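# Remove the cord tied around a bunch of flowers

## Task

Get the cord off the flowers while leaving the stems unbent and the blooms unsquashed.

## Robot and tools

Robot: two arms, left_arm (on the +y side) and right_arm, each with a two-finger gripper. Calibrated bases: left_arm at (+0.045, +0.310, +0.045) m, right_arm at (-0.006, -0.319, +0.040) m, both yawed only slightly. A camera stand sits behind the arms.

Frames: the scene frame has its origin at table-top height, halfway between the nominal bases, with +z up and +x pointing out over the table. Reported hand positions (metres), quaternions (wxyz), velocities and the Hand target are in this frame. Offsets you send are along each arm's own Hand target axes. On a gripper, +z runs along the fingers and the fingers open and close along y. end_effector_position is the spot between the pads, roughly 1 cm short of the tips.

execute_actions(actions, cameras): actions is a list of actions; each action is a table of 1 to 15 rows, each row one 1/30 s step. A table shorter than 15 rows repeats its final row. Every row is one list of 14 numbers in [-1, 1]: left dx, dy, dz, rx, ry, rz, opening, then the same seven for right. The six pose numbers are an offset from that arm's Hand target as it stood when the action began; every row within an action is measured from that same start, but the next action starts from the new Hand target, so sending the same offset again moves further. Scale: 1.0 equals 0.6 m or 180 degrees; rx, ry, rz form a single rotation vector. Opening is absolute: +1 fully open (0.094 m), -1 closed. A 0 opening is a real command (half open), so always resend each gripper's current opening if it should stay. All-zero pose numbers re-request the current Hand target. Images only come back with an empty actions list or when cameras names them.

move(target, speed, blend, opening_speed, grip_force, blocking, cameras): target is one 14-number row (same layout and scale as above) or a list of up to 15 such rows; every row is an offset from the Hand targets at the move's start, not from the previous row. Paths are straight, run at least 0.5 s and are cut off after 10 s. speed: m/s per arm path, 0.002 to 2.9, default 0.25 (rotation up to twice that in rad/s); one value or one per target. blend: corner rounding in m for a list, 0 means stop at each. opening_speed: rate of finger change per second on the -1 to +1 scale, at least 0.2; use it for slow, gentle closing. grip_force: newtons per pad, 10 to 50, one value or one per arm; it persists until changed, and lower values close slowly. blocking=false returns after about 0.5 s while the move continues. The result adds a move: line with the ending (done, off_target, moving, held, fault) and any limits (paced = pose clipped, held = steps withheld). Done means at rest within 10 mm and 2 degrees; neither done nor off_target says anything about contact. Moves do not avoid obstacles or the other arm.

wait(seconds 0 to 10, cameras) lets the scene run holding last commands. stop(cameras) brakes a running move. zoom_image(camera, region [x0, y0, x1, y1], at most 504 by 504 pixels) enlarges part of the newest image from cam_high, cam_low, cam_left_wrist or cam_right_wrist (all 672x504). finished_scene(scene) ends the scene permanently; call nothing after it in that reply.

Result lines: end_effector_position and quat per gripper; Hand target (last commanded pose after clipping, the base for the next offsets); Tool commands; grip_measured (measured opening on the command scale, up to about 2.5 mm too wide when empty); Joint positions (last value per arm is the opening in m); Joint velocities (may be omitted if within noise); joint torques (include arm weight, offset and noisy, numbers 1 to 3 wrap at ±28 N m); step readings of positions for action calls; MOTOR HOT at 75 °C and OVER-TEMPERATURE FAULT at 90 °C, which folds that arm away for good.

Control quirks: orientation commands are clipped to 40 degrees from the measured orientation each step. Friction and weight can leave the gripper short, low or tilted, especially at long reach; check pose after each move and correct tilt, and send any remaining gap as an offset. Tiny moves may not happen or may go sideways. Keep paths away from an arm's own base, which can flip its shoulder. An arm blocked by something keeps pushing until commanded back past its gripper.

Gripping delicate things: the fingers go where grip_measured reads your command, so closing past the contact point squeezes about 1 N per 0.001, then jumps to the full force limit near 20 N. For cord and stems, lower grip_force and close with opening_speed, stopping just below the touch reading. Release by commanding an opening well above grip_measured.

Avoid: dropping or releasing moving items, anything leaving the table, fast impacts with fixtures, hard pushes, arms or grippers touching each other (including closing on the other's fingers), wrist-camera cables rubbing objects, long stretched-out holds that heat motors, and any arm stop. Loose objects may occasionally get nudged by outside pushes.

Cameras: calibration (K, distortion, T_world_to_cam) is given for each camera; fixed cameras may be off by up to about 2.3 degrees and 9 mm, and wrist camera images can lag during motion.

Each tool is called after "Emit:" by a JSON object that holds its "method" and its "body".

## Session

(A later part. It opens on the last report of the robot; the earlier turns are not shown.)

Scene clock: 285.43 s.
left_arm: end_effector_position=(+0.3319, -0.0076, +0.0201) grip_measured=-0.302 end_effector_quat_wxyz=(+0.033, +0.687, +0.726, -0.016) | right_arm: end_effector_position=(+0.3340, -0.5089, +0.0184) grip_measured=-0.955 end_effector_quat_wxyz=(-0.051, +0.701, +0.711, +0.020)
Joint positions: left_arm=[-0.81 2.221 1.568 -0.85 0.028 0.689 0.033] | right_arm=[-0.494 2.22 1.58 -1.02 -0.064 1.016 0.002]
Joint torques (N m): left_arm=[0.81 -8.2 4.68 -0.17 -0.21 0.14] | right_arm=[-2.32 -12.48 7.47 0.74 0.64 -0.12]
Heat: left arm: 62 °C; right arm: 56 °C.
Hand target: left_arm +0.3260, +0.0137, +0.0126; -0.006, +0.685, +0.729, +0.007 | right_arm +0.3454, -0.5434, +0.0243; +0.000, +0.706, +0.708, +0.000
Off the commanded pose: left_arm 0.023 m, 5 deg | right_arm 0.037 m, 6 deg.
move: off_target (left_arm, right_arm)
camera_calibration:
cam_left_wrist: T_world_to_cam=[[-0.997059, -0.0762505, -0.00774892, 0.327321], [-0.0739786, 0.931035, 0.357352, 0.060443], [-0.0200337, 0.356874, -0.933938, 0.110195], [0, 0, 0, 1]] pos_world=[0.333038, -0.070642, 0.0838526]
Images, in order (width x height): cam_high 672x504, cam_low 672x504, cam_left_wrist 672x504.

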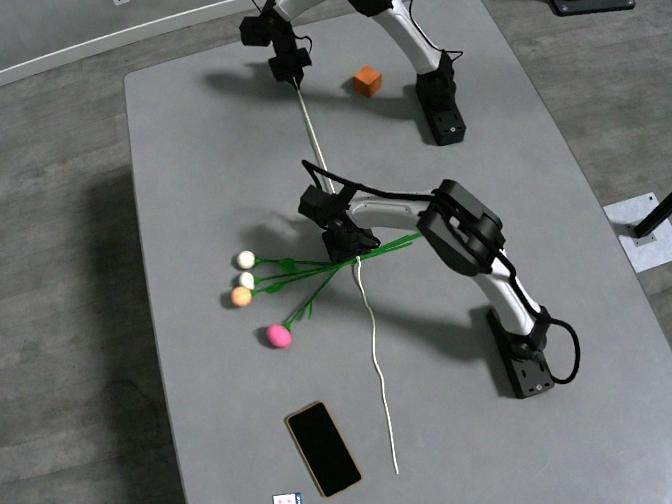

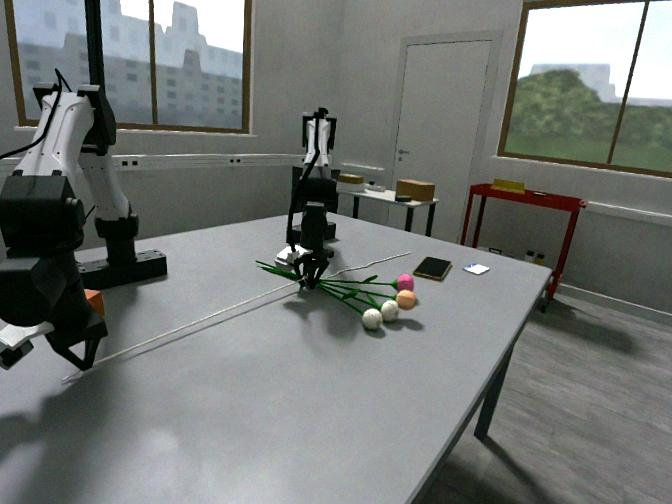

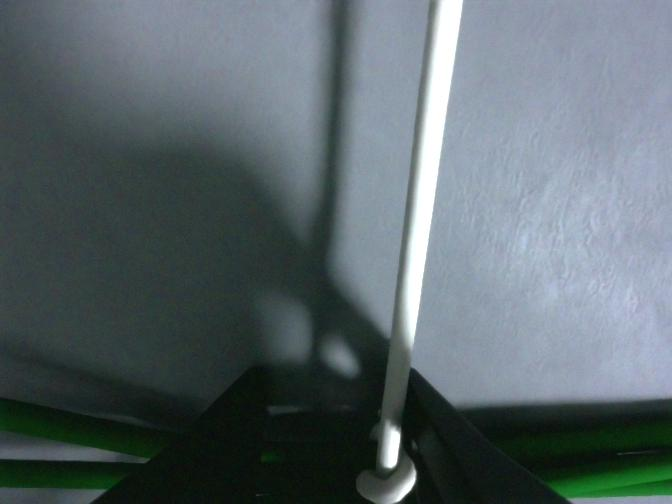

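Emit:
{"method": "move", "body": {"target": [0,0,-0.08,0,0,0,-0.3,0.13,-0.01,0,0,0,0,-1], "speed": 0.15, "cameras": ["cam_high","cam_low","cam_left_wrist"]}}

Emit:
{"method": "zoom_image", "body": {"camera": "cam_low", "region": [255, 240, 345, 300]}}

Scene clock: 291.97 s.
left_arm: end_effector_position=(+0.3130, +0.0192, +0.0331) grip_measured=-0.302 end_effector_quat_wxyz=(-0.042, +0.686, +0.726, +0.002) | right_arm: end_effector_position=(+0.3338, -0.4604, +0.0115) grip_measured=-0.955 end_effector_quat_wxyz=(-0.024, +0.701, +0.713, -0.004)
Joint positions: left_arm=[-0.81 2.221 1.622 -1.057 0.003 0.689 0.033] | right_arm=[-0.355 2.121 1.39 -0.888 -0.011 1.153 0.002]
Joint torques (N m): left_arm=[0.7 -13.01 7.64 0.04 0.01 0.1] | right_arm=[-0.03 -15.71 3.82 0.45 0.07 0.17]
Heat: left arm: 63 °C; right arm: 56 °C.
Hand target: left_arm +0.3260, +0.0128, +0.0606; -0.006, +0.685, +0.729, +0.007 | right_arm +0.3391, -0.4654, +0.0241; +0.000, +0.706, +0.708, +0.000
Off the commanded pose: left_arm 0.031 m, 4 deg | right_arm 0.015 m, 3 deg.
move: off_target (left_arm, right_arm)
camera_calibration:
cam_left_wrist: T_world_to_cam=[[-0.994563, -0.0798838, 0.0668104, 0.307511], [-0.0382794, 0.877064, 0.478847, 0.0152051], [-0.0968491, 0.473686, -0.875353, 0.132264], [0, 0, 0, 1]] pos_world=[0.31923, -0.0514223, 0.0879519]
Images, in order (width x height): cam_high 672x504, cam_low 672x504, cam_left_wrist 672x504.

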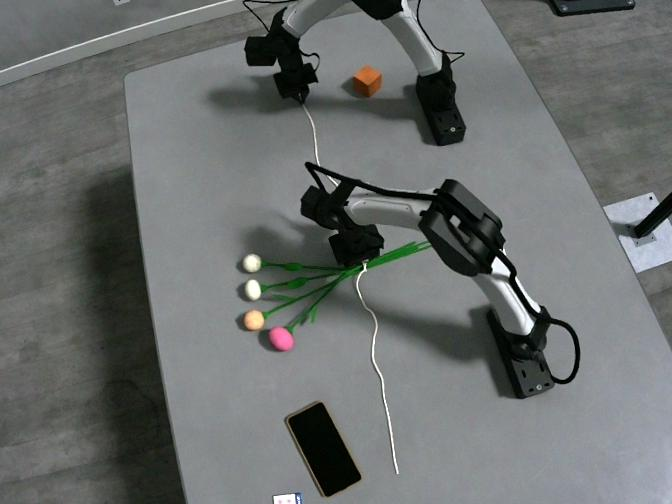

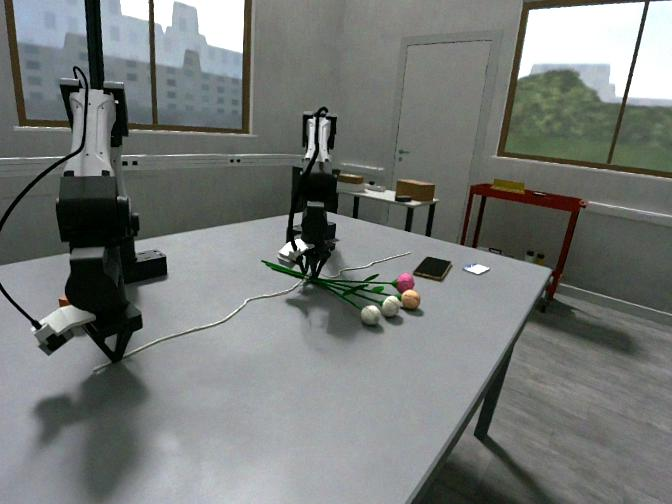

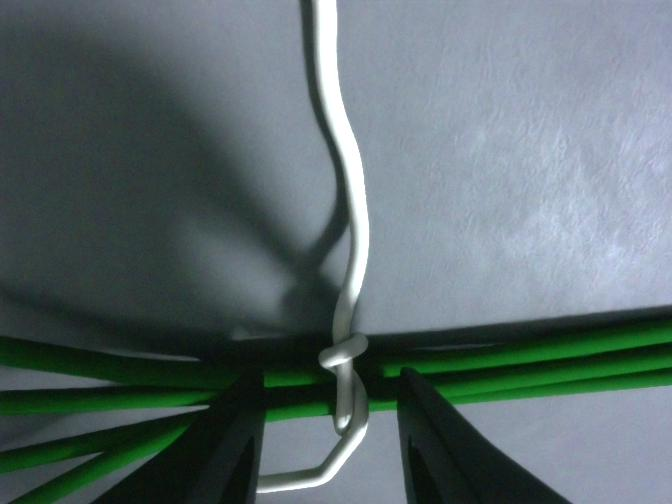

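Scaled by 5.600 from the camera's 672x504 image, which has a finer 960x720 frame.

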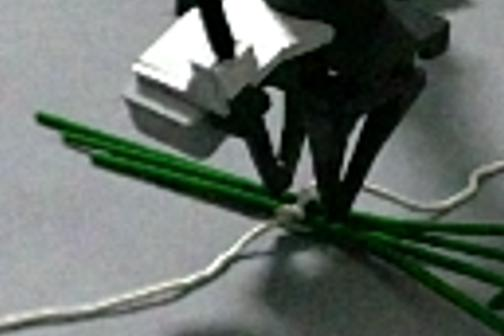

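Emit:
{"method": "move", "body": {"target": [[0,0,-0.08,0,0,0,-0.3,0,0,0,0,0,0,-0.4],[0.022,0.045,-0.08,0,0,-0.48,0.1,0,0,-0.1,0,0,0,-0.4]], "speed": 0.3, "cameras": ["cam_high","cam_low","cam_left_wrist"]}}

Scene clock: 341.47 s.
left_arm: end_effector_position=(+0.3438, +0.0278, +0.0990) grip_measured=+0.098 end_effector_quat_wxyz=(-0.015, +0.007, +1.000, +0.013) | right_arm: end_effector_position=(+0.3310, -0.4594, +0.0639) grip_measured=-0.402 end_effector_quat_wxyz=(-0.027, +0.701, +0.713, -0.006)
Joint positions: left_arm=[-0.741 2.174 1.818 -1.254 0.002 -0.742 0.052] | right_arm=[-0.355 2.039 1.488 -1.075 -0.01 1.154 0.028]
Joint torques (N m): left_arm=[0.62 -9.46 8.24 0.13 -0.06 0.02] | right_arm=[-0.03 -15.16 6.72 0.13 0.07 0.14]
Heat: left arm: 77 °C; right arm: 59 °C. Fold the left arm in close to its base, or ease its load, before you think long.
Hand target: left_arm +0.3520, +0.0267, +0.1089; +0.000, +0.000, +1.000, +0.009 | right_arm +0.3392, -0.4654, +0.0841; +0.000, +0.706, +0.708, +0.000
Off the commanded pose: left_arm 0.013 m, 2 deg | right_arm 0.023 m, 3 deg.
MOTOR HOT: joint 2 (shoulder) of the left arm reports 77 °C; the controller's stop level is 90 °C. To cool a motor, set the load down, stop pushing, or move to a pose that needs little force.
move: off_target (left_arm, right_arm); target 2's new opening was sent with left_arm's hand 0.013 m and 2 deg from that target
camera_calibration:
cam_left_wrist: T_world_to_cam=[[0.00667293, -0.99989, -0.0132347, 0.023654], [-0.893436, -0.0119059, 0.449033, 0.299009], [-0.449141, 0.00882797, -0.893417, 0.324595], [0, 0, 0, 1]] pos_world=[0.412777, 0.0243459, 0.156047]
Images, in order (width x height): cam_high 672x504, cam_low 672x504, cam_left_wrist 672x504.

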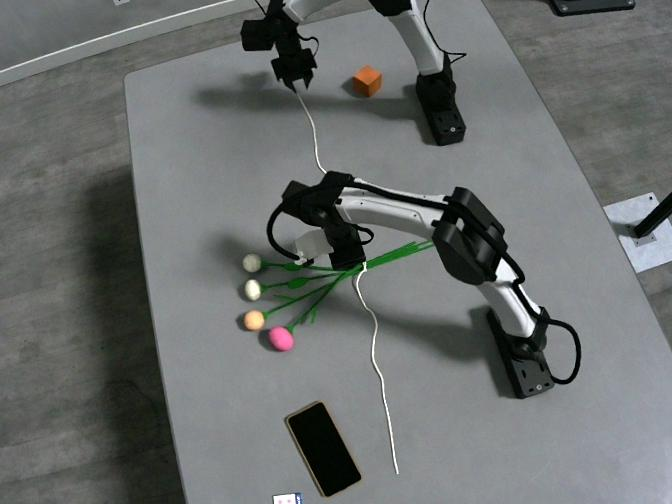

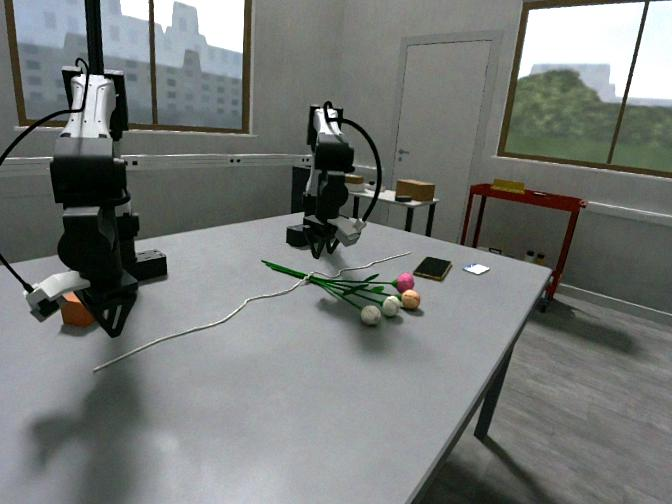

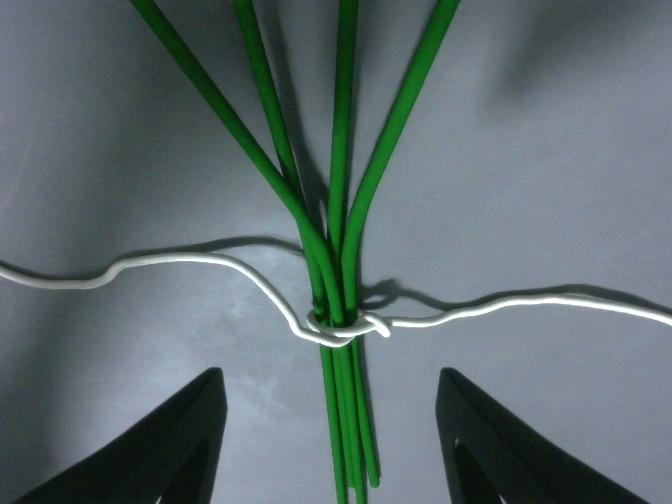

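Emit:
{"method": "move", "body": {"target": [[0.032,-0.012,0.143,0,0,0,0.1,0,0,0,0,0,0,-0.4],[0.032,-0.012,0.143,0,0,0,-0.35,0,0,0,0,0,0,-0.4],[0.18,-0.025,0.143,0,0,0,-0.35,0,0,0,0,0,0,-0.4]], "speed": [0.15,0.1,0.06], "cameras": ["cam_high","cam_low","cam_left_wrist"]}}

Scene clock: 359.37 s.
left_arm: end_effector_position=(+0.2482, +0.0132, +0.0180) grip_measured=-0.348 end_effector_quat_wxyz=(-0.002, +0.000, +1.000, +0.014) | right_arm: end_effector_position=(+0.3310, -0.4594, +0.0639) grip_measured=-0.402 end_effector_quat_wxyz=(-0.027, +0.701, +0.713, -0.006)
Joint positions: left_arm=[-0.961 2.069 1.312 -0.839 -0.012 -0.975 0.031] | right_arm=[-0.355 2.039 1.488 -1.075 -0.01 1.154 0.028]
Joint torques (N m): left_arm=[-0.64 -9.61 3.45 0.25 0.09 0.04] | right_arm=[-0.02 -15.2 6.75 0.12 0.07 0.16]
Heat: left arm: 71 °C; right arm: 62 °C.
Hand target: left_arm +0.2441, +0.0133, +0.0228; +0.000, +0.000, +1.000, +0.009 | right_arm +0.3392, -0.4654, +0.0841; +0.000, +0.706, +0.708, +0.000
Off the commanded pose: left_arm 0.006 m, 1 deg | right_arm 0.023 m, 3 deg.
MOTOR HOT: cleared for the motors of the left arm.
move: off_target (right_arm)
camera_calibration:
cam_left_wrist: T_world_to_cam=[[0.019406, -0.999696, -0.0152037, 0.00555813], [-0.904877, -0.0240289, 0.424993, 0.25323], [-0.42523, 0.00551001, -0.905069, 0.203849], [0, 0, 0, 1]] pos_world=[0.315717, 0.0105181, 0.0769605]
Images, in order (width x height): cam_high 672x504, cam_low 672x504, cam_left_wrist 672x504.

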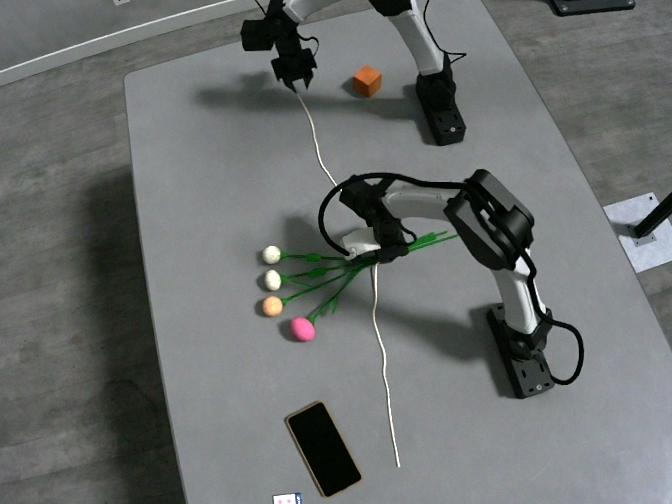

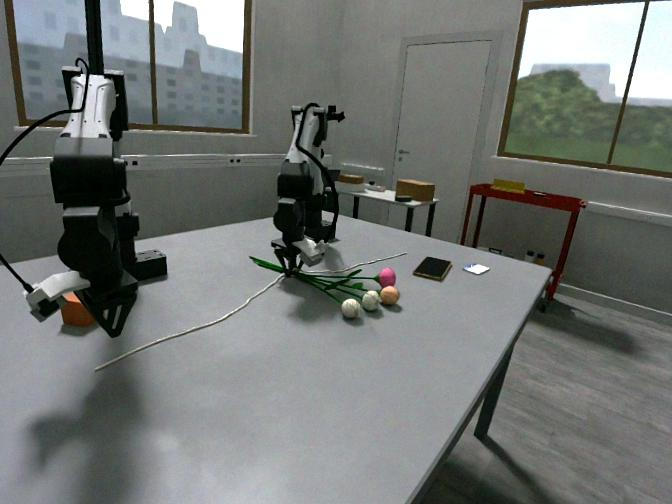

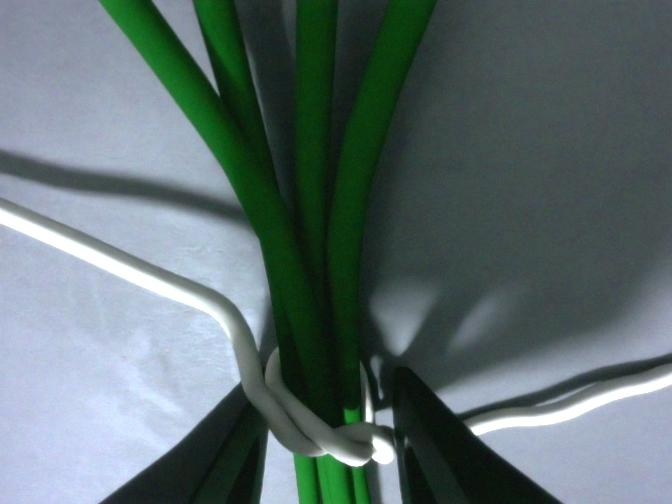

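Emit:
{"method": "move", "body": {"target": [0,0,0,0,0,0,-0.35,0.4,-0.008,0.057,0,0,0,0], "cameras": ["cam_right_wrist"]}}

Scene clock: 399.17 s.
left_arm: end_effector_position=(+0.2482, +0.0132, +0.0180) grip_measured=-0.348 end_effector_quat_wxyz=(-0.002, +0.000, +1.000, +0.014) | right_arm: end_effector_position=(+0.3223, -0.2252, +0.0460) grip_measured=-0.002 end_effector_quat_wxyz=(-0.011, +0.699, +0.715, -0.012)
Joint positions: left_arm=[-0.961 2.069 1.312 -0.839 -0.012 -0.976 0.031] | right_arm=[0.318 1.958 1.295 -0.94 -0.008 1.822 0.047]
Joint torques (N m): left_arm=[-0.66 -9.65 3.43 0.26 0.09 0.02] | right_arm=[-0.28 -10.03 6.15 0.4 0.05 0.17]
Heat: left arm: 68 °C; right arm: 65 °C.
Hand target: left_arm +0.2441, +0.0133, +0.0228; +0.000, +0.000, +1.000, +0.009 | right_arm +0.3338, -0.2253, +0.0497; +0.000, +0.706, +0.708, +0.000
Off the commanded pose: left_arm 0.006 m, 1 deg | right_arm 0.012 m, 2 deg.
move: off_target (right_arm)
camera_calibration:
cam_right_wrist: T_world_to_cam=[[-0.998216, -0.0306183, 0.0512557, 0.308456], [-0.00677222, 0.911015, 0.412317, 0.227941], [-0.0593192, 0.411234, -0.909598, 0.245096], [0, 0, 0, 1]] pos_world=[0.323989, -0.299005, 0.113145]
Images, in order (width x height): cam_right_wrist 672x504.

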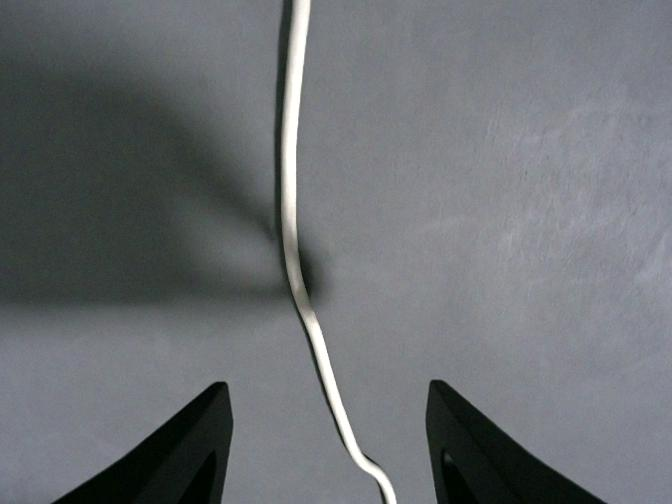

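Emit:
{"method": "move", "body": {"target": [[0,0,0,0,0,0,-0.35,0,-0.008,0.073,0,0,0,0],[0,0,0,0,0,0,-0.35,0,-0.008,0.073,0,0,0,-1],[0,0,0,0,0,0,-0.35,-0.2,-0.03,0.045,0,0,0,-1]], "speed": 0.08, "opening_speed": 1, "cameras": ["cam_high","cam_low","cam_left_wrist"]}}

Scene clock: 412.53 s.
left_arm: end_effector_position=(+0.2515, +0.0012, +0.0178) grip_measured=-0.348 end_effector_quat_wxyz=(+0.007, +0.000, +1.000, -0.009) | right_arm: end_effector_position=(+0.3105, -0.3380, +0.0127) grip_measured=-0.955 end_effector_quat_wxyz=(-0.024, +0.708, +0.706, -0.004)
Joint positions: left_arm=[-0.967 2.069 1.311 -0.79 -0.001 -0.982 0.031] | right_arm=[-0.031 1.946 1.126 -0.793 -0.027 1.498 0.002]
Joint torques (N m): left_arm=[-0.12 -9.63 3.67 -0.11 -0.01 0.08] | right_arm=[-0.35 -13.33 3.93 0.35 0.27 -0.11]
Heat: left arm: 68 °C; right arm: 62 °C.
Hand target: left_arm +0.2440, +0.0134, +0.0228; +0.000, +0.000, +1.000, +0.009 | right_arm +0.3161, -0.3454, +0.0228; +0.000, +0.706, +0.708, +0.000
Off the commanded pose: left_arm 0.015 m, 2 deg | right_arm 0.014 m, 3 deg.
move: off_target (left_arm, right_arm)
camera_calibration:
cam_left_wrist: T_world_to_cam=[[0.0204763, -0.999312, 0.0309364, -0.00762949], [-0.912188, -0.00600691, 0.409727, 0.258054], [-0.409259, -0.0366095, -0.911683, 0.201224], [0, 0, 0, 1]] pos_world=[0.317903, 0.0012926, 0.0779573]
Images, in order (width x height): cam_high 672x504, cam_low 672x504, cam_left_wrist 672x504.

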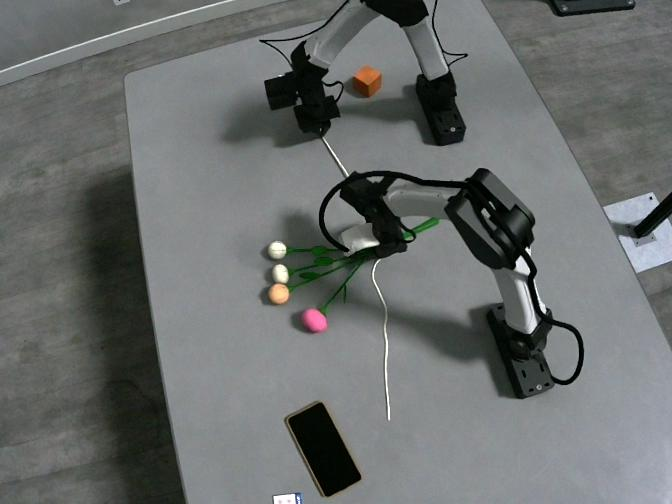

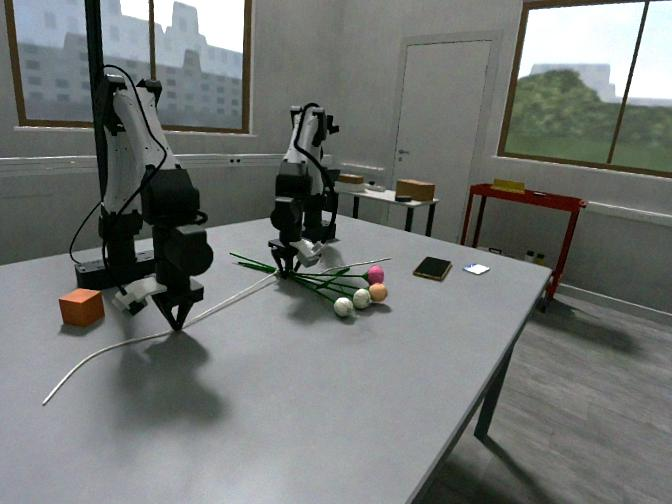

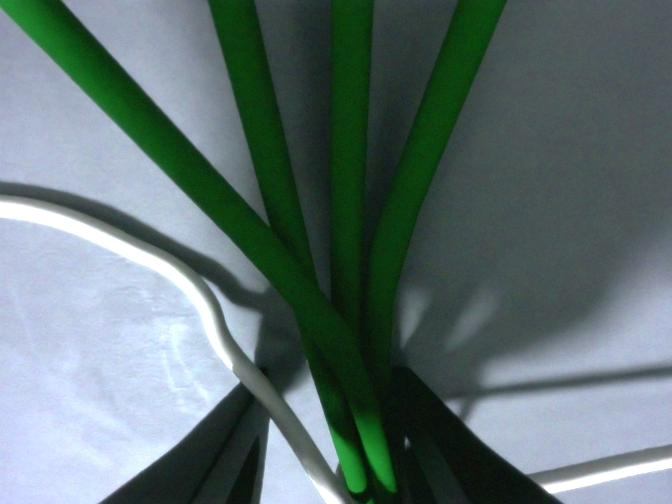

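Emit:
{"method": "move", "body": {"target": [0,0,0,0,0,0,-0.35,-0.25,0.01,0,0,0,0,-1], "speed": 0.08, "cameras": ["cam_high","cam_low","cam_left_wrist"]}}

Scene clock: 419.07 s.
left_arm: end_effector_position=(+0.2504, +0.0006, +0.0178) grip_measured=-0.348 end_effector_quat_wxyz=(+0.005, +0.001, +1.000, -0.010) | right_arm: end_effector_position=(+0.3137, -0.4816, +0.0177) grip_measured=-0.955 end_effector_quat_wxyz=(-0.022, +0.707, +0.707, +0.006)
Joint positions: left_arm=[-0.969 2.069 1.311 -0.79 0.002 -0.982 0.031] | right_arm=[-0.439 2.07 1.337 -0.876 -0.025 1.087 0.002]
Joint torques (N m): left_arm=[0.06 -9.62 3.67 -0.11 -0.03 0.09] | right_arm=[-0.61 -10.81 6.72 0.39 0.25 -0.1]
Heat: left arm: 68 °C; right arm: 61 °C.
Hand target: left_arm +0.2440, +0.0134, +0.0228; +0.000, +0.000, +1.000, +0.009 | right_arm +0.3225, -0.4954, +0.0229; +0.000, +0.706, +0.708, +0.000
Off the commanded pose: left_arm 0.015 m, 2 deg | right_arm 0.017 m, 3 deg.
move: off_target (left_arm, right_arm)
camera_calibration:
cam_left_wrist: T_world_to_cam=[[0.0185499, -0.999308, 0.0322459, -0.00769618], [-0.911047, -0.00360783, 0.412286, 0.25673], [-0.411885, -0.0370254, -0.910483, 0.201394], [0, 0, 0, 1]] pos_world=[0.316987, 0.000692054, 0.0777673]
Images, in order (width x height): cam_high 672x504, cam_low 672x504, cam_left_wrist 672x504.

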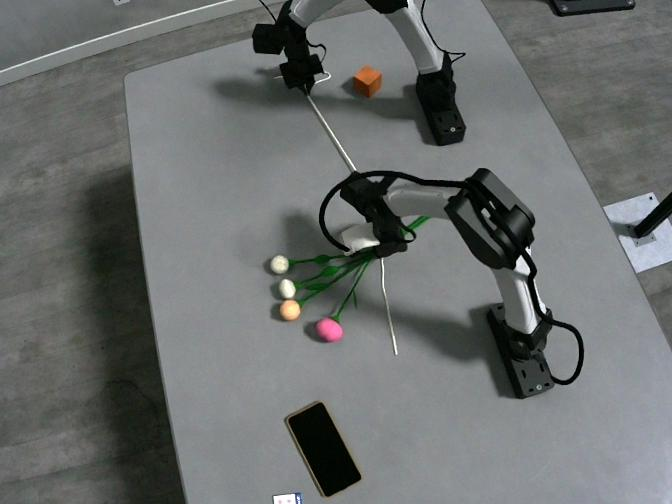

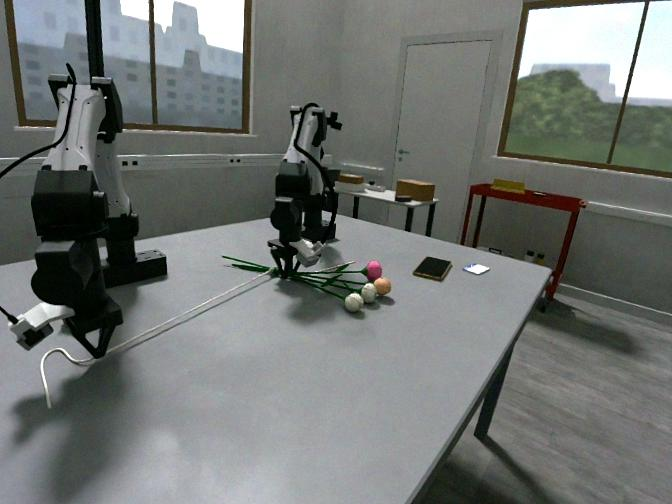

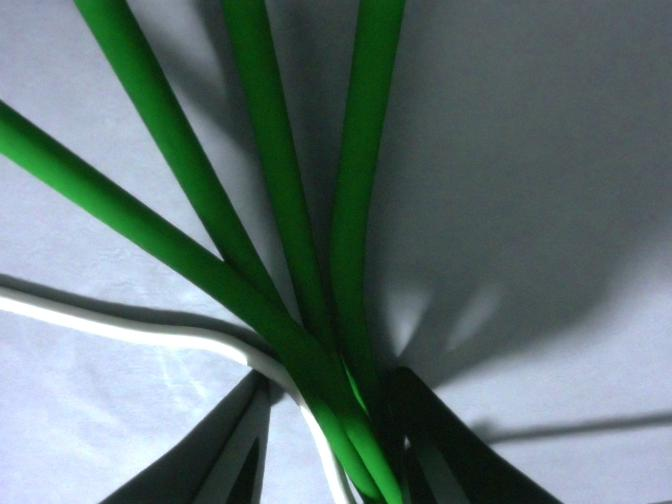

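Emit:
{"method": "move", "body": {"target": [[0,0,0,0,0,0,-0.35,0,0,0,0,0,0,0],[0,0,0,0,0,0,-0.35,0,0,-0.045,0,0,0,0],[0,0,0,0,0,0,-0.35,0.44,-0.046,-0.045,0,0,0,0]], "speed": 0.3, "blend": [0,0.02,0], "cameras": ["cam_right_wrist"]}}

Scene clock: 428.93 s.
left_arm: end_effector_position=(+0.2486, +0.0033, +0.0176) grip_measured=-0.348 end_effector_quat_wxyz=(+0.002, +0.001, +1.000, -0.005) | right_arm: end_effector_position=(+0.2840, -0.2319, +0.0418) grip_measured=-0.002 end_effector_quat_wxyz=(-0.014, +0.700, +0.714, -0.016)
Joint positions: left_arm=[-0.969 2.069 1.31 -0.802 0.002 -0.982 0.031] | right_arm=[0.33 1.84 1.114 -0.885 -0.009 1.836 0.047]
Joint torques (N m): left_arm=[0.06 -9.65 3.7 -0.02 -0.03 0.09] | right_arm=[-0.03 -10.58 5.49 0.33 0.07 0.15]
Heat: left arm: 68 °C; right arm: 60 °C.
Hand target: left_arm +0.2441, +0.0132, +0.0228; +0.000, +0.000, +1.000, +0.009 | right_arm +0.2941, -0.2315, +0.0496; +0.000, +0.706, +0.708, +0.000
Off the commanded pose: left_arm 0.012 m, 2 deg | right_arm 0.013 m, 3 deg.
move: off_target (left_arm, right_arm); blend cut to 0.0134 m at target 2
camera_calibration:
cam_right_wrist: T_world_to_cam=[[-0.997804, -0.0278475, 0.0600981, 0.270304], [-0.000694008, 0.911672, 0.410917, 0.234083], [-0.0662328, 0.409973, -0.90969, 0.243478], [0, 0, 0, 1]] pos_world=[0.285999, -0.305699, 0.109056]
Images, in order (width x height): cam_right_wrist 672x504.

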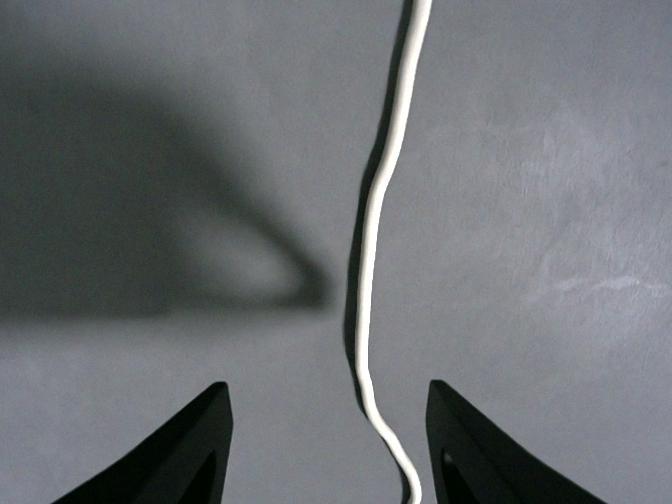

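Emit:
{"method": "move", "body": {"target": [[0,0,0,0,0,0,-0.35,0,-0.025,0.02,0,0,0,0.2],[0,0,0,0,0,0,-0.35,0,-0.025,0.073,0,0,0,0.2],[0,0,0,0,0,0,-0.35,0,-0.025,0.073,0,0,0,-1],[0,0,0,0,0,0,-0.35,-0.43,0.02,0.03,0,0,0,-1]], "speed": 0.11, "opening_speed": 1.5, "cameras": ["cam_high","cam_low","cam_left_wrist"]}}

Scene clock: 441.37 s.
left_arm: end_effector_position=(+0.2486, +0.0032, +0.0176) grip_measured=-0.348 end_effector_quat_wxyz=(+0.002, +0.001, +1.000, -0.005) | right_arm: end_effector_position=(+0.3003, -0.4810, +0.0268) grip_measured=-0.958 end_effector_quat_wxyz=(-0.012, +0.709, +0.706, +0.003)
Joint positions: left_arm=[-0.969 2.069 1.31 -0.802 0.002 -0.982 0.031] | right_arm=[-0.449 1.999 1.27 -0.864 -0.014 1.081 0.002]
Joint torques (N m): left_arm=[0.02 -9.63 3.71 -0.02 -0.04 0.09] | right_arm=[-0.35 -10.14 6.63 0.29 0.11 -0.13]
Heat: left arm: 67 °C; right arm: 58 °C.
Hand target: left_arm +0.2441, +0.0132, +0.0228; +0.000, +0.000, +1.000, +0.009 | right_arm +0.3069, -0.4895, +0.0319; +0.000, +0.706, +0.708, +0.000
Off the commanded pose: left_arm 0.012 m, 2 deg | right_arm 0.012 m, 2 deg.
move: off_target (left_arm, right_arm)
camera_calibration:
cam_left_wrist: T_world_to_cam=[[0.018758, -0.999583, 0.0219673, -0.00497425], [-0.908254, -0.00785034, 0.418346, 0.254471], [-0.417999, -0.0277992, -0.908022, 0.202003], [0, 0, 0, 1]] pos_world=[0.315654, 0.00264103, 0.0770757]
Images, in order (width x height): cam_high 672x504, cam_low 672x504, cam_left_wrist 672x504.

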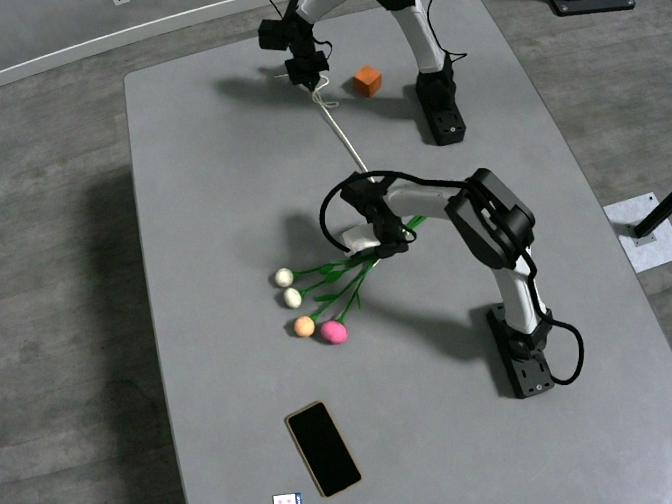

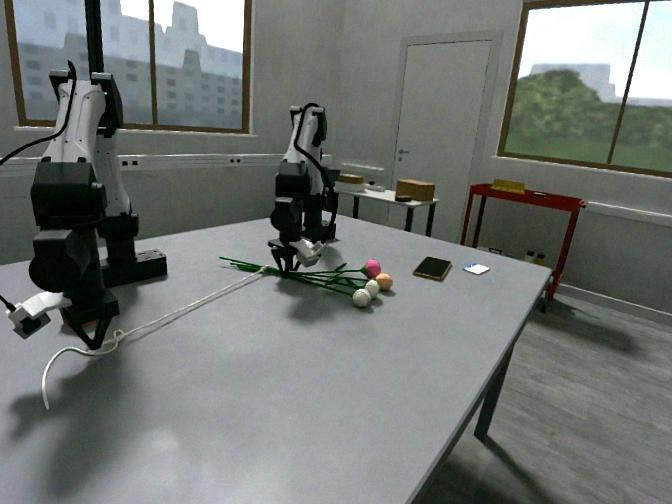

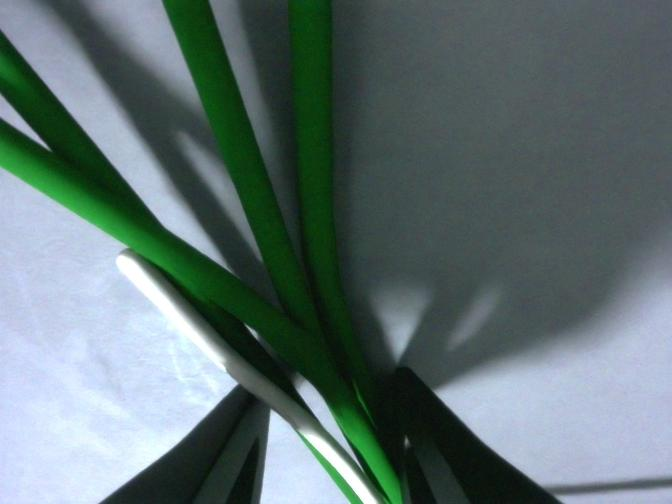

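Emit:
{"method": "move", "body": {"target": [0,0,0,0,0,0,-0.35,-0.22,0.04,-0.01,0,0,0,-1], "speed": 0.1, "cameras": ["cam_high","cam_low","cam_left_wrist"]}}

Scene clock: 448.57 s.
left_arm: end_effector_position=(+0.2486, +0.0032, +0.0176) grip_measured=-0.348 end_effector_quat_wxyz=(+0.002, +0.001, +1.000, -0.005) | right_arm: end_effector_position=(+0.3284, -0.6134, +0.0327) grip_measured=-0.958 end_effector_quat_wxyz=(-0.010, +0.709, +0.705, +0.005)
Joint positions: left_arm=[-0.969 2.069 1.31 -0.802 0.002 -0.982 0.031] | right_arm=[-0.682 2.35 1.87 -1.108 -0.011 0.849 0.002]
Joint torques (N m): left_arm=[0.06 -9.62 3.69 -0.02 -0.03 0.08] | right_arm=[-0.31 -13.56 7.12 0.28 0.09 -0.11]
Heat: left arm: 67 °C; right arm: 58 °C.
Hand target: left_arm +0.2441, +0.0132, +0.0228; +0.000, +0.000, +1.000, +0.009 | right_arm +0.3312, -0.6214, +0.0380; +0.000, +0.706, +0.708, +0.000
Off the commanded pose: left_arm 0.012 m, 2 deg | right_arm 0.010 m, 1 deg.
move: off_target (left_arm)
camera_calibration:
cam_left_wrist: T_world_to_cam=[[0.018758, -0.999583, 0.0219673, -0.00497425], [-0.908254, -0.00785034, 0.418346, 0.254471], [-0.417999, -0.0277992, -0.908022, 0.202003], [0, 0, 0, 1]] pos_world=[0.315654, 0.00264103, 0.0770757]
Images, in order (width x height): cam_high 672x504, cam_low 672x504, cam_left_wrist 672x504.

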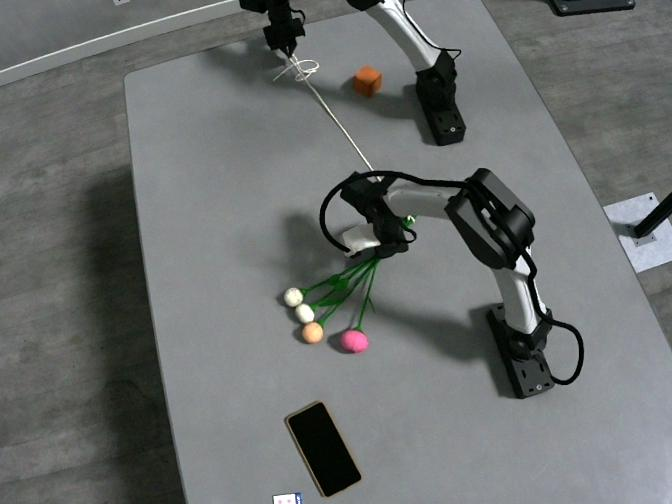

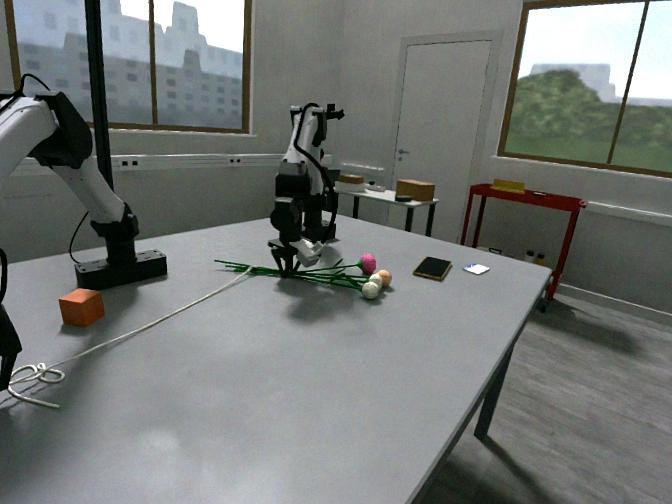

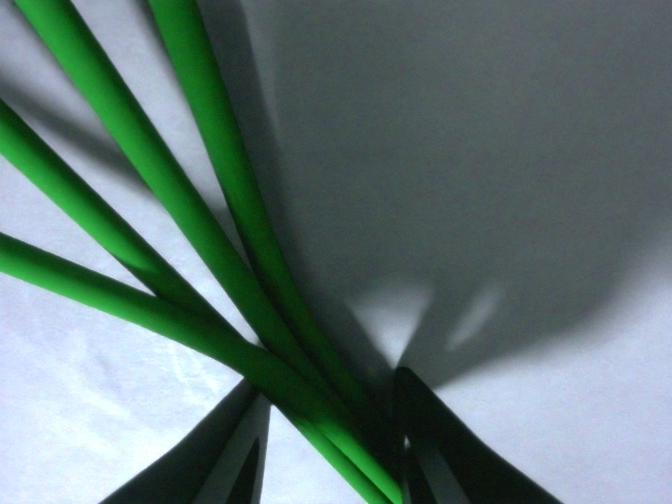

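Emit:
{"method": "move", "body": {"target": [0,0,0,0,0,0,-0.35,-0.11,0.03,-0.01,0,0,0,-1], "speed": 0.1, "cameras": ["cam_high","cam_low"]}}

Emit:
{"method": "zoom_image", "body": {"camera": "cam_low", "region": [190, 230, 320, 310]}}

Emit:
{"method": "zoom_image", "body": {"camera": "cam_high", "region": [320, 130, 440, 250]}}

Scene clock: 460.63 s.
left_arm: end_effector_position=(+0.2485, +0.0034, +0.0176) grip_measured=-0.348 end_effector_quat_wxyz=(+0.002, +0.001, +1.000, -0.004) | right_arm: end_effector_position=(+0.3495, -0.6826, +0.0393) grip_measured=-0.958 end_effector_quat_wxyz=(-0.005, +0.709, +0.705, +0.004)
Joint positions: left_arm=[-0.969 2.069 1.31 -0.803 0.002 -0.982 0.031] | right_arm=[-0.755 2.718 2.58 -1.443 -0.009 0.777 0.002]
Joint torques (N m): left_arm=[0.06 -9.62 3.71 -0.02 -0.03 0.07] | right_arm=[-0.18 -15.75 7.13 0.24 0.05 -0.14]
Heat: left arm: 67 °C; right arm: 59 °C.
Hand target: left_arm +0.2441, +0.0132, +0.0228; +0.000, +0.000, +1.000, +0.009 | right_arm +0.3494, -0.6874, +0.0441; +0.000, +0.706, +0.708, +0.000
Off the commanded pose: left_arm 0.012 m, 2 deg | right_arm 0.007 m, 1 deg.
move: off_target (left_arm)
Images, in order (width x height): cam_high 672x504, cam_low 672x504.

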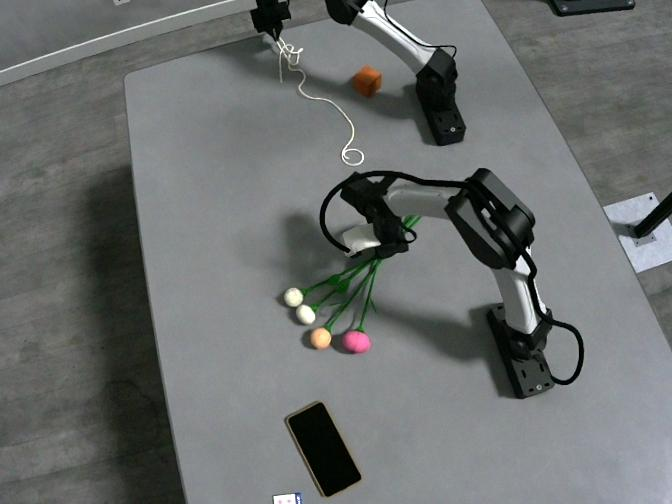

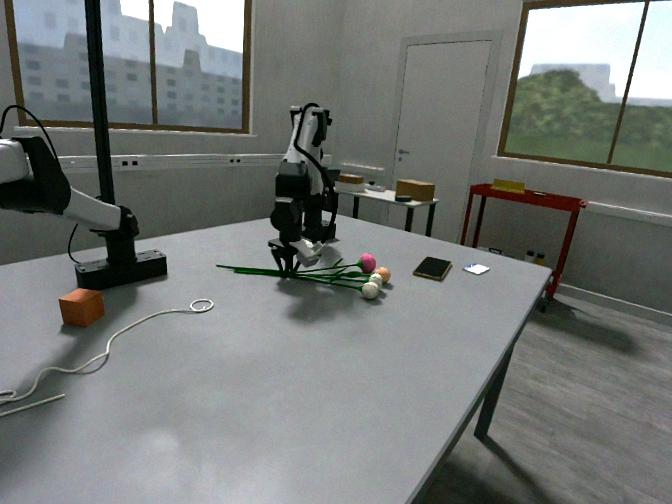

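Scaled by 3.877 from the camera's 672x504 image, which has a finer 960x720 frame.

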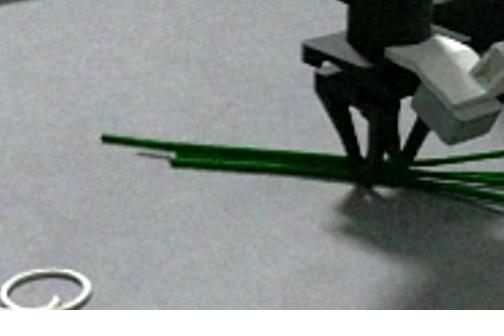

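Scaled by 4.200 from the camera's 672x504 image, which has a finer 960x720 frame.

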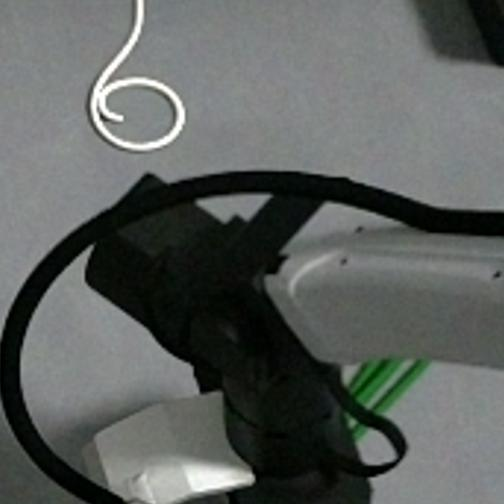

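Emit:
{"method": "move", "body": {"target": [[0,0,0,0,0,0,0.05,0.25,0,0.05,0,0,0,-1],[0,0,-0.17,0,0,0,0.05,0.25,0,0.055,0,0,0,-0.2],[0,0,-0.17,0,0,0,0.05,0.25,0,-0.1,0,0,0,-0.2]], "speed": 0.15, "opening_speed": 1.5, "cameras": ["cam_high","cam_low"]}}

Scene clock: 471.13 s.
left_arm: end_effector_position=(+0.2397, +0.0177, +0.1051) grip_measured=+0.048 end_effector_quat_wxyz=(-0.019, +0.001, +0.999, +0.030) | right_arm: end_effector_position=(+0.3425, -0.5358, +0.0857) grip_measured=-0.202 end_effector_quat_wxyz=(-0.021, +0.703, +0.711, -0.007)
Joint positions: left_arm=[-0.968 1.964 1.524 -1.201 -0.001 -0.982 0.049] | right_arm=[-0.51 2.184 1.803 -1.233 0.005 1.004 0.037]
Joint torques (N m): left_arm=[-0.23 -10.43 7.79 0.06 0 0.04] | right_arm=[0.42 -15.92 6.71 0.18 -0.09 0.15]
Heat: left arm: 67 °C; right arm: 62 °C.
Hand target: left_arm +0.2441, +0.0115, +0.1248; +0.000, +0.000, +1.000, +0.009 | right_arm +0.3491, -0.5373, +0.1041; +0.001, +0.706, +0.708, +0.000
Off the commanded pose: left_arm 0.021 m, 3 deg | right_arm 0.019 m, 3 deg.
move: off_target (left_arm, right_arm)
Images, in order (width x height): cam_high 672x504, cam_low 672x504.

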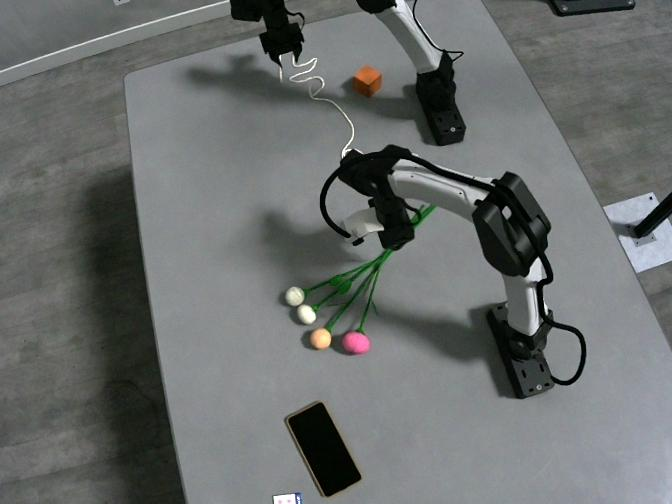

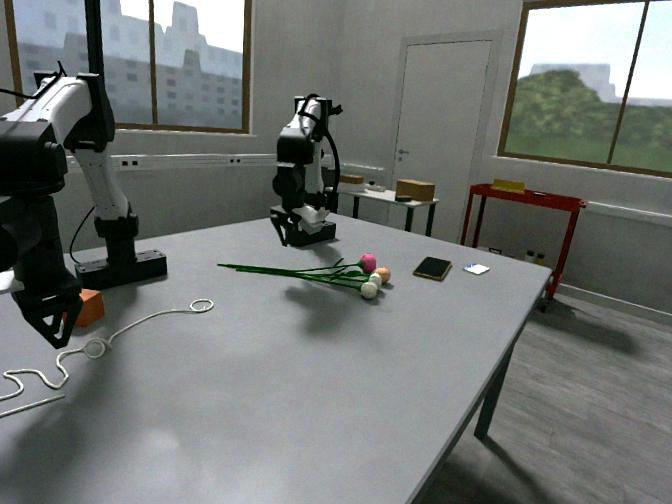

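Cord is free and on the table.

Emit:
{"method": "finished_scene", "body": {"scene": 2}}

The scene is finished: the task was done.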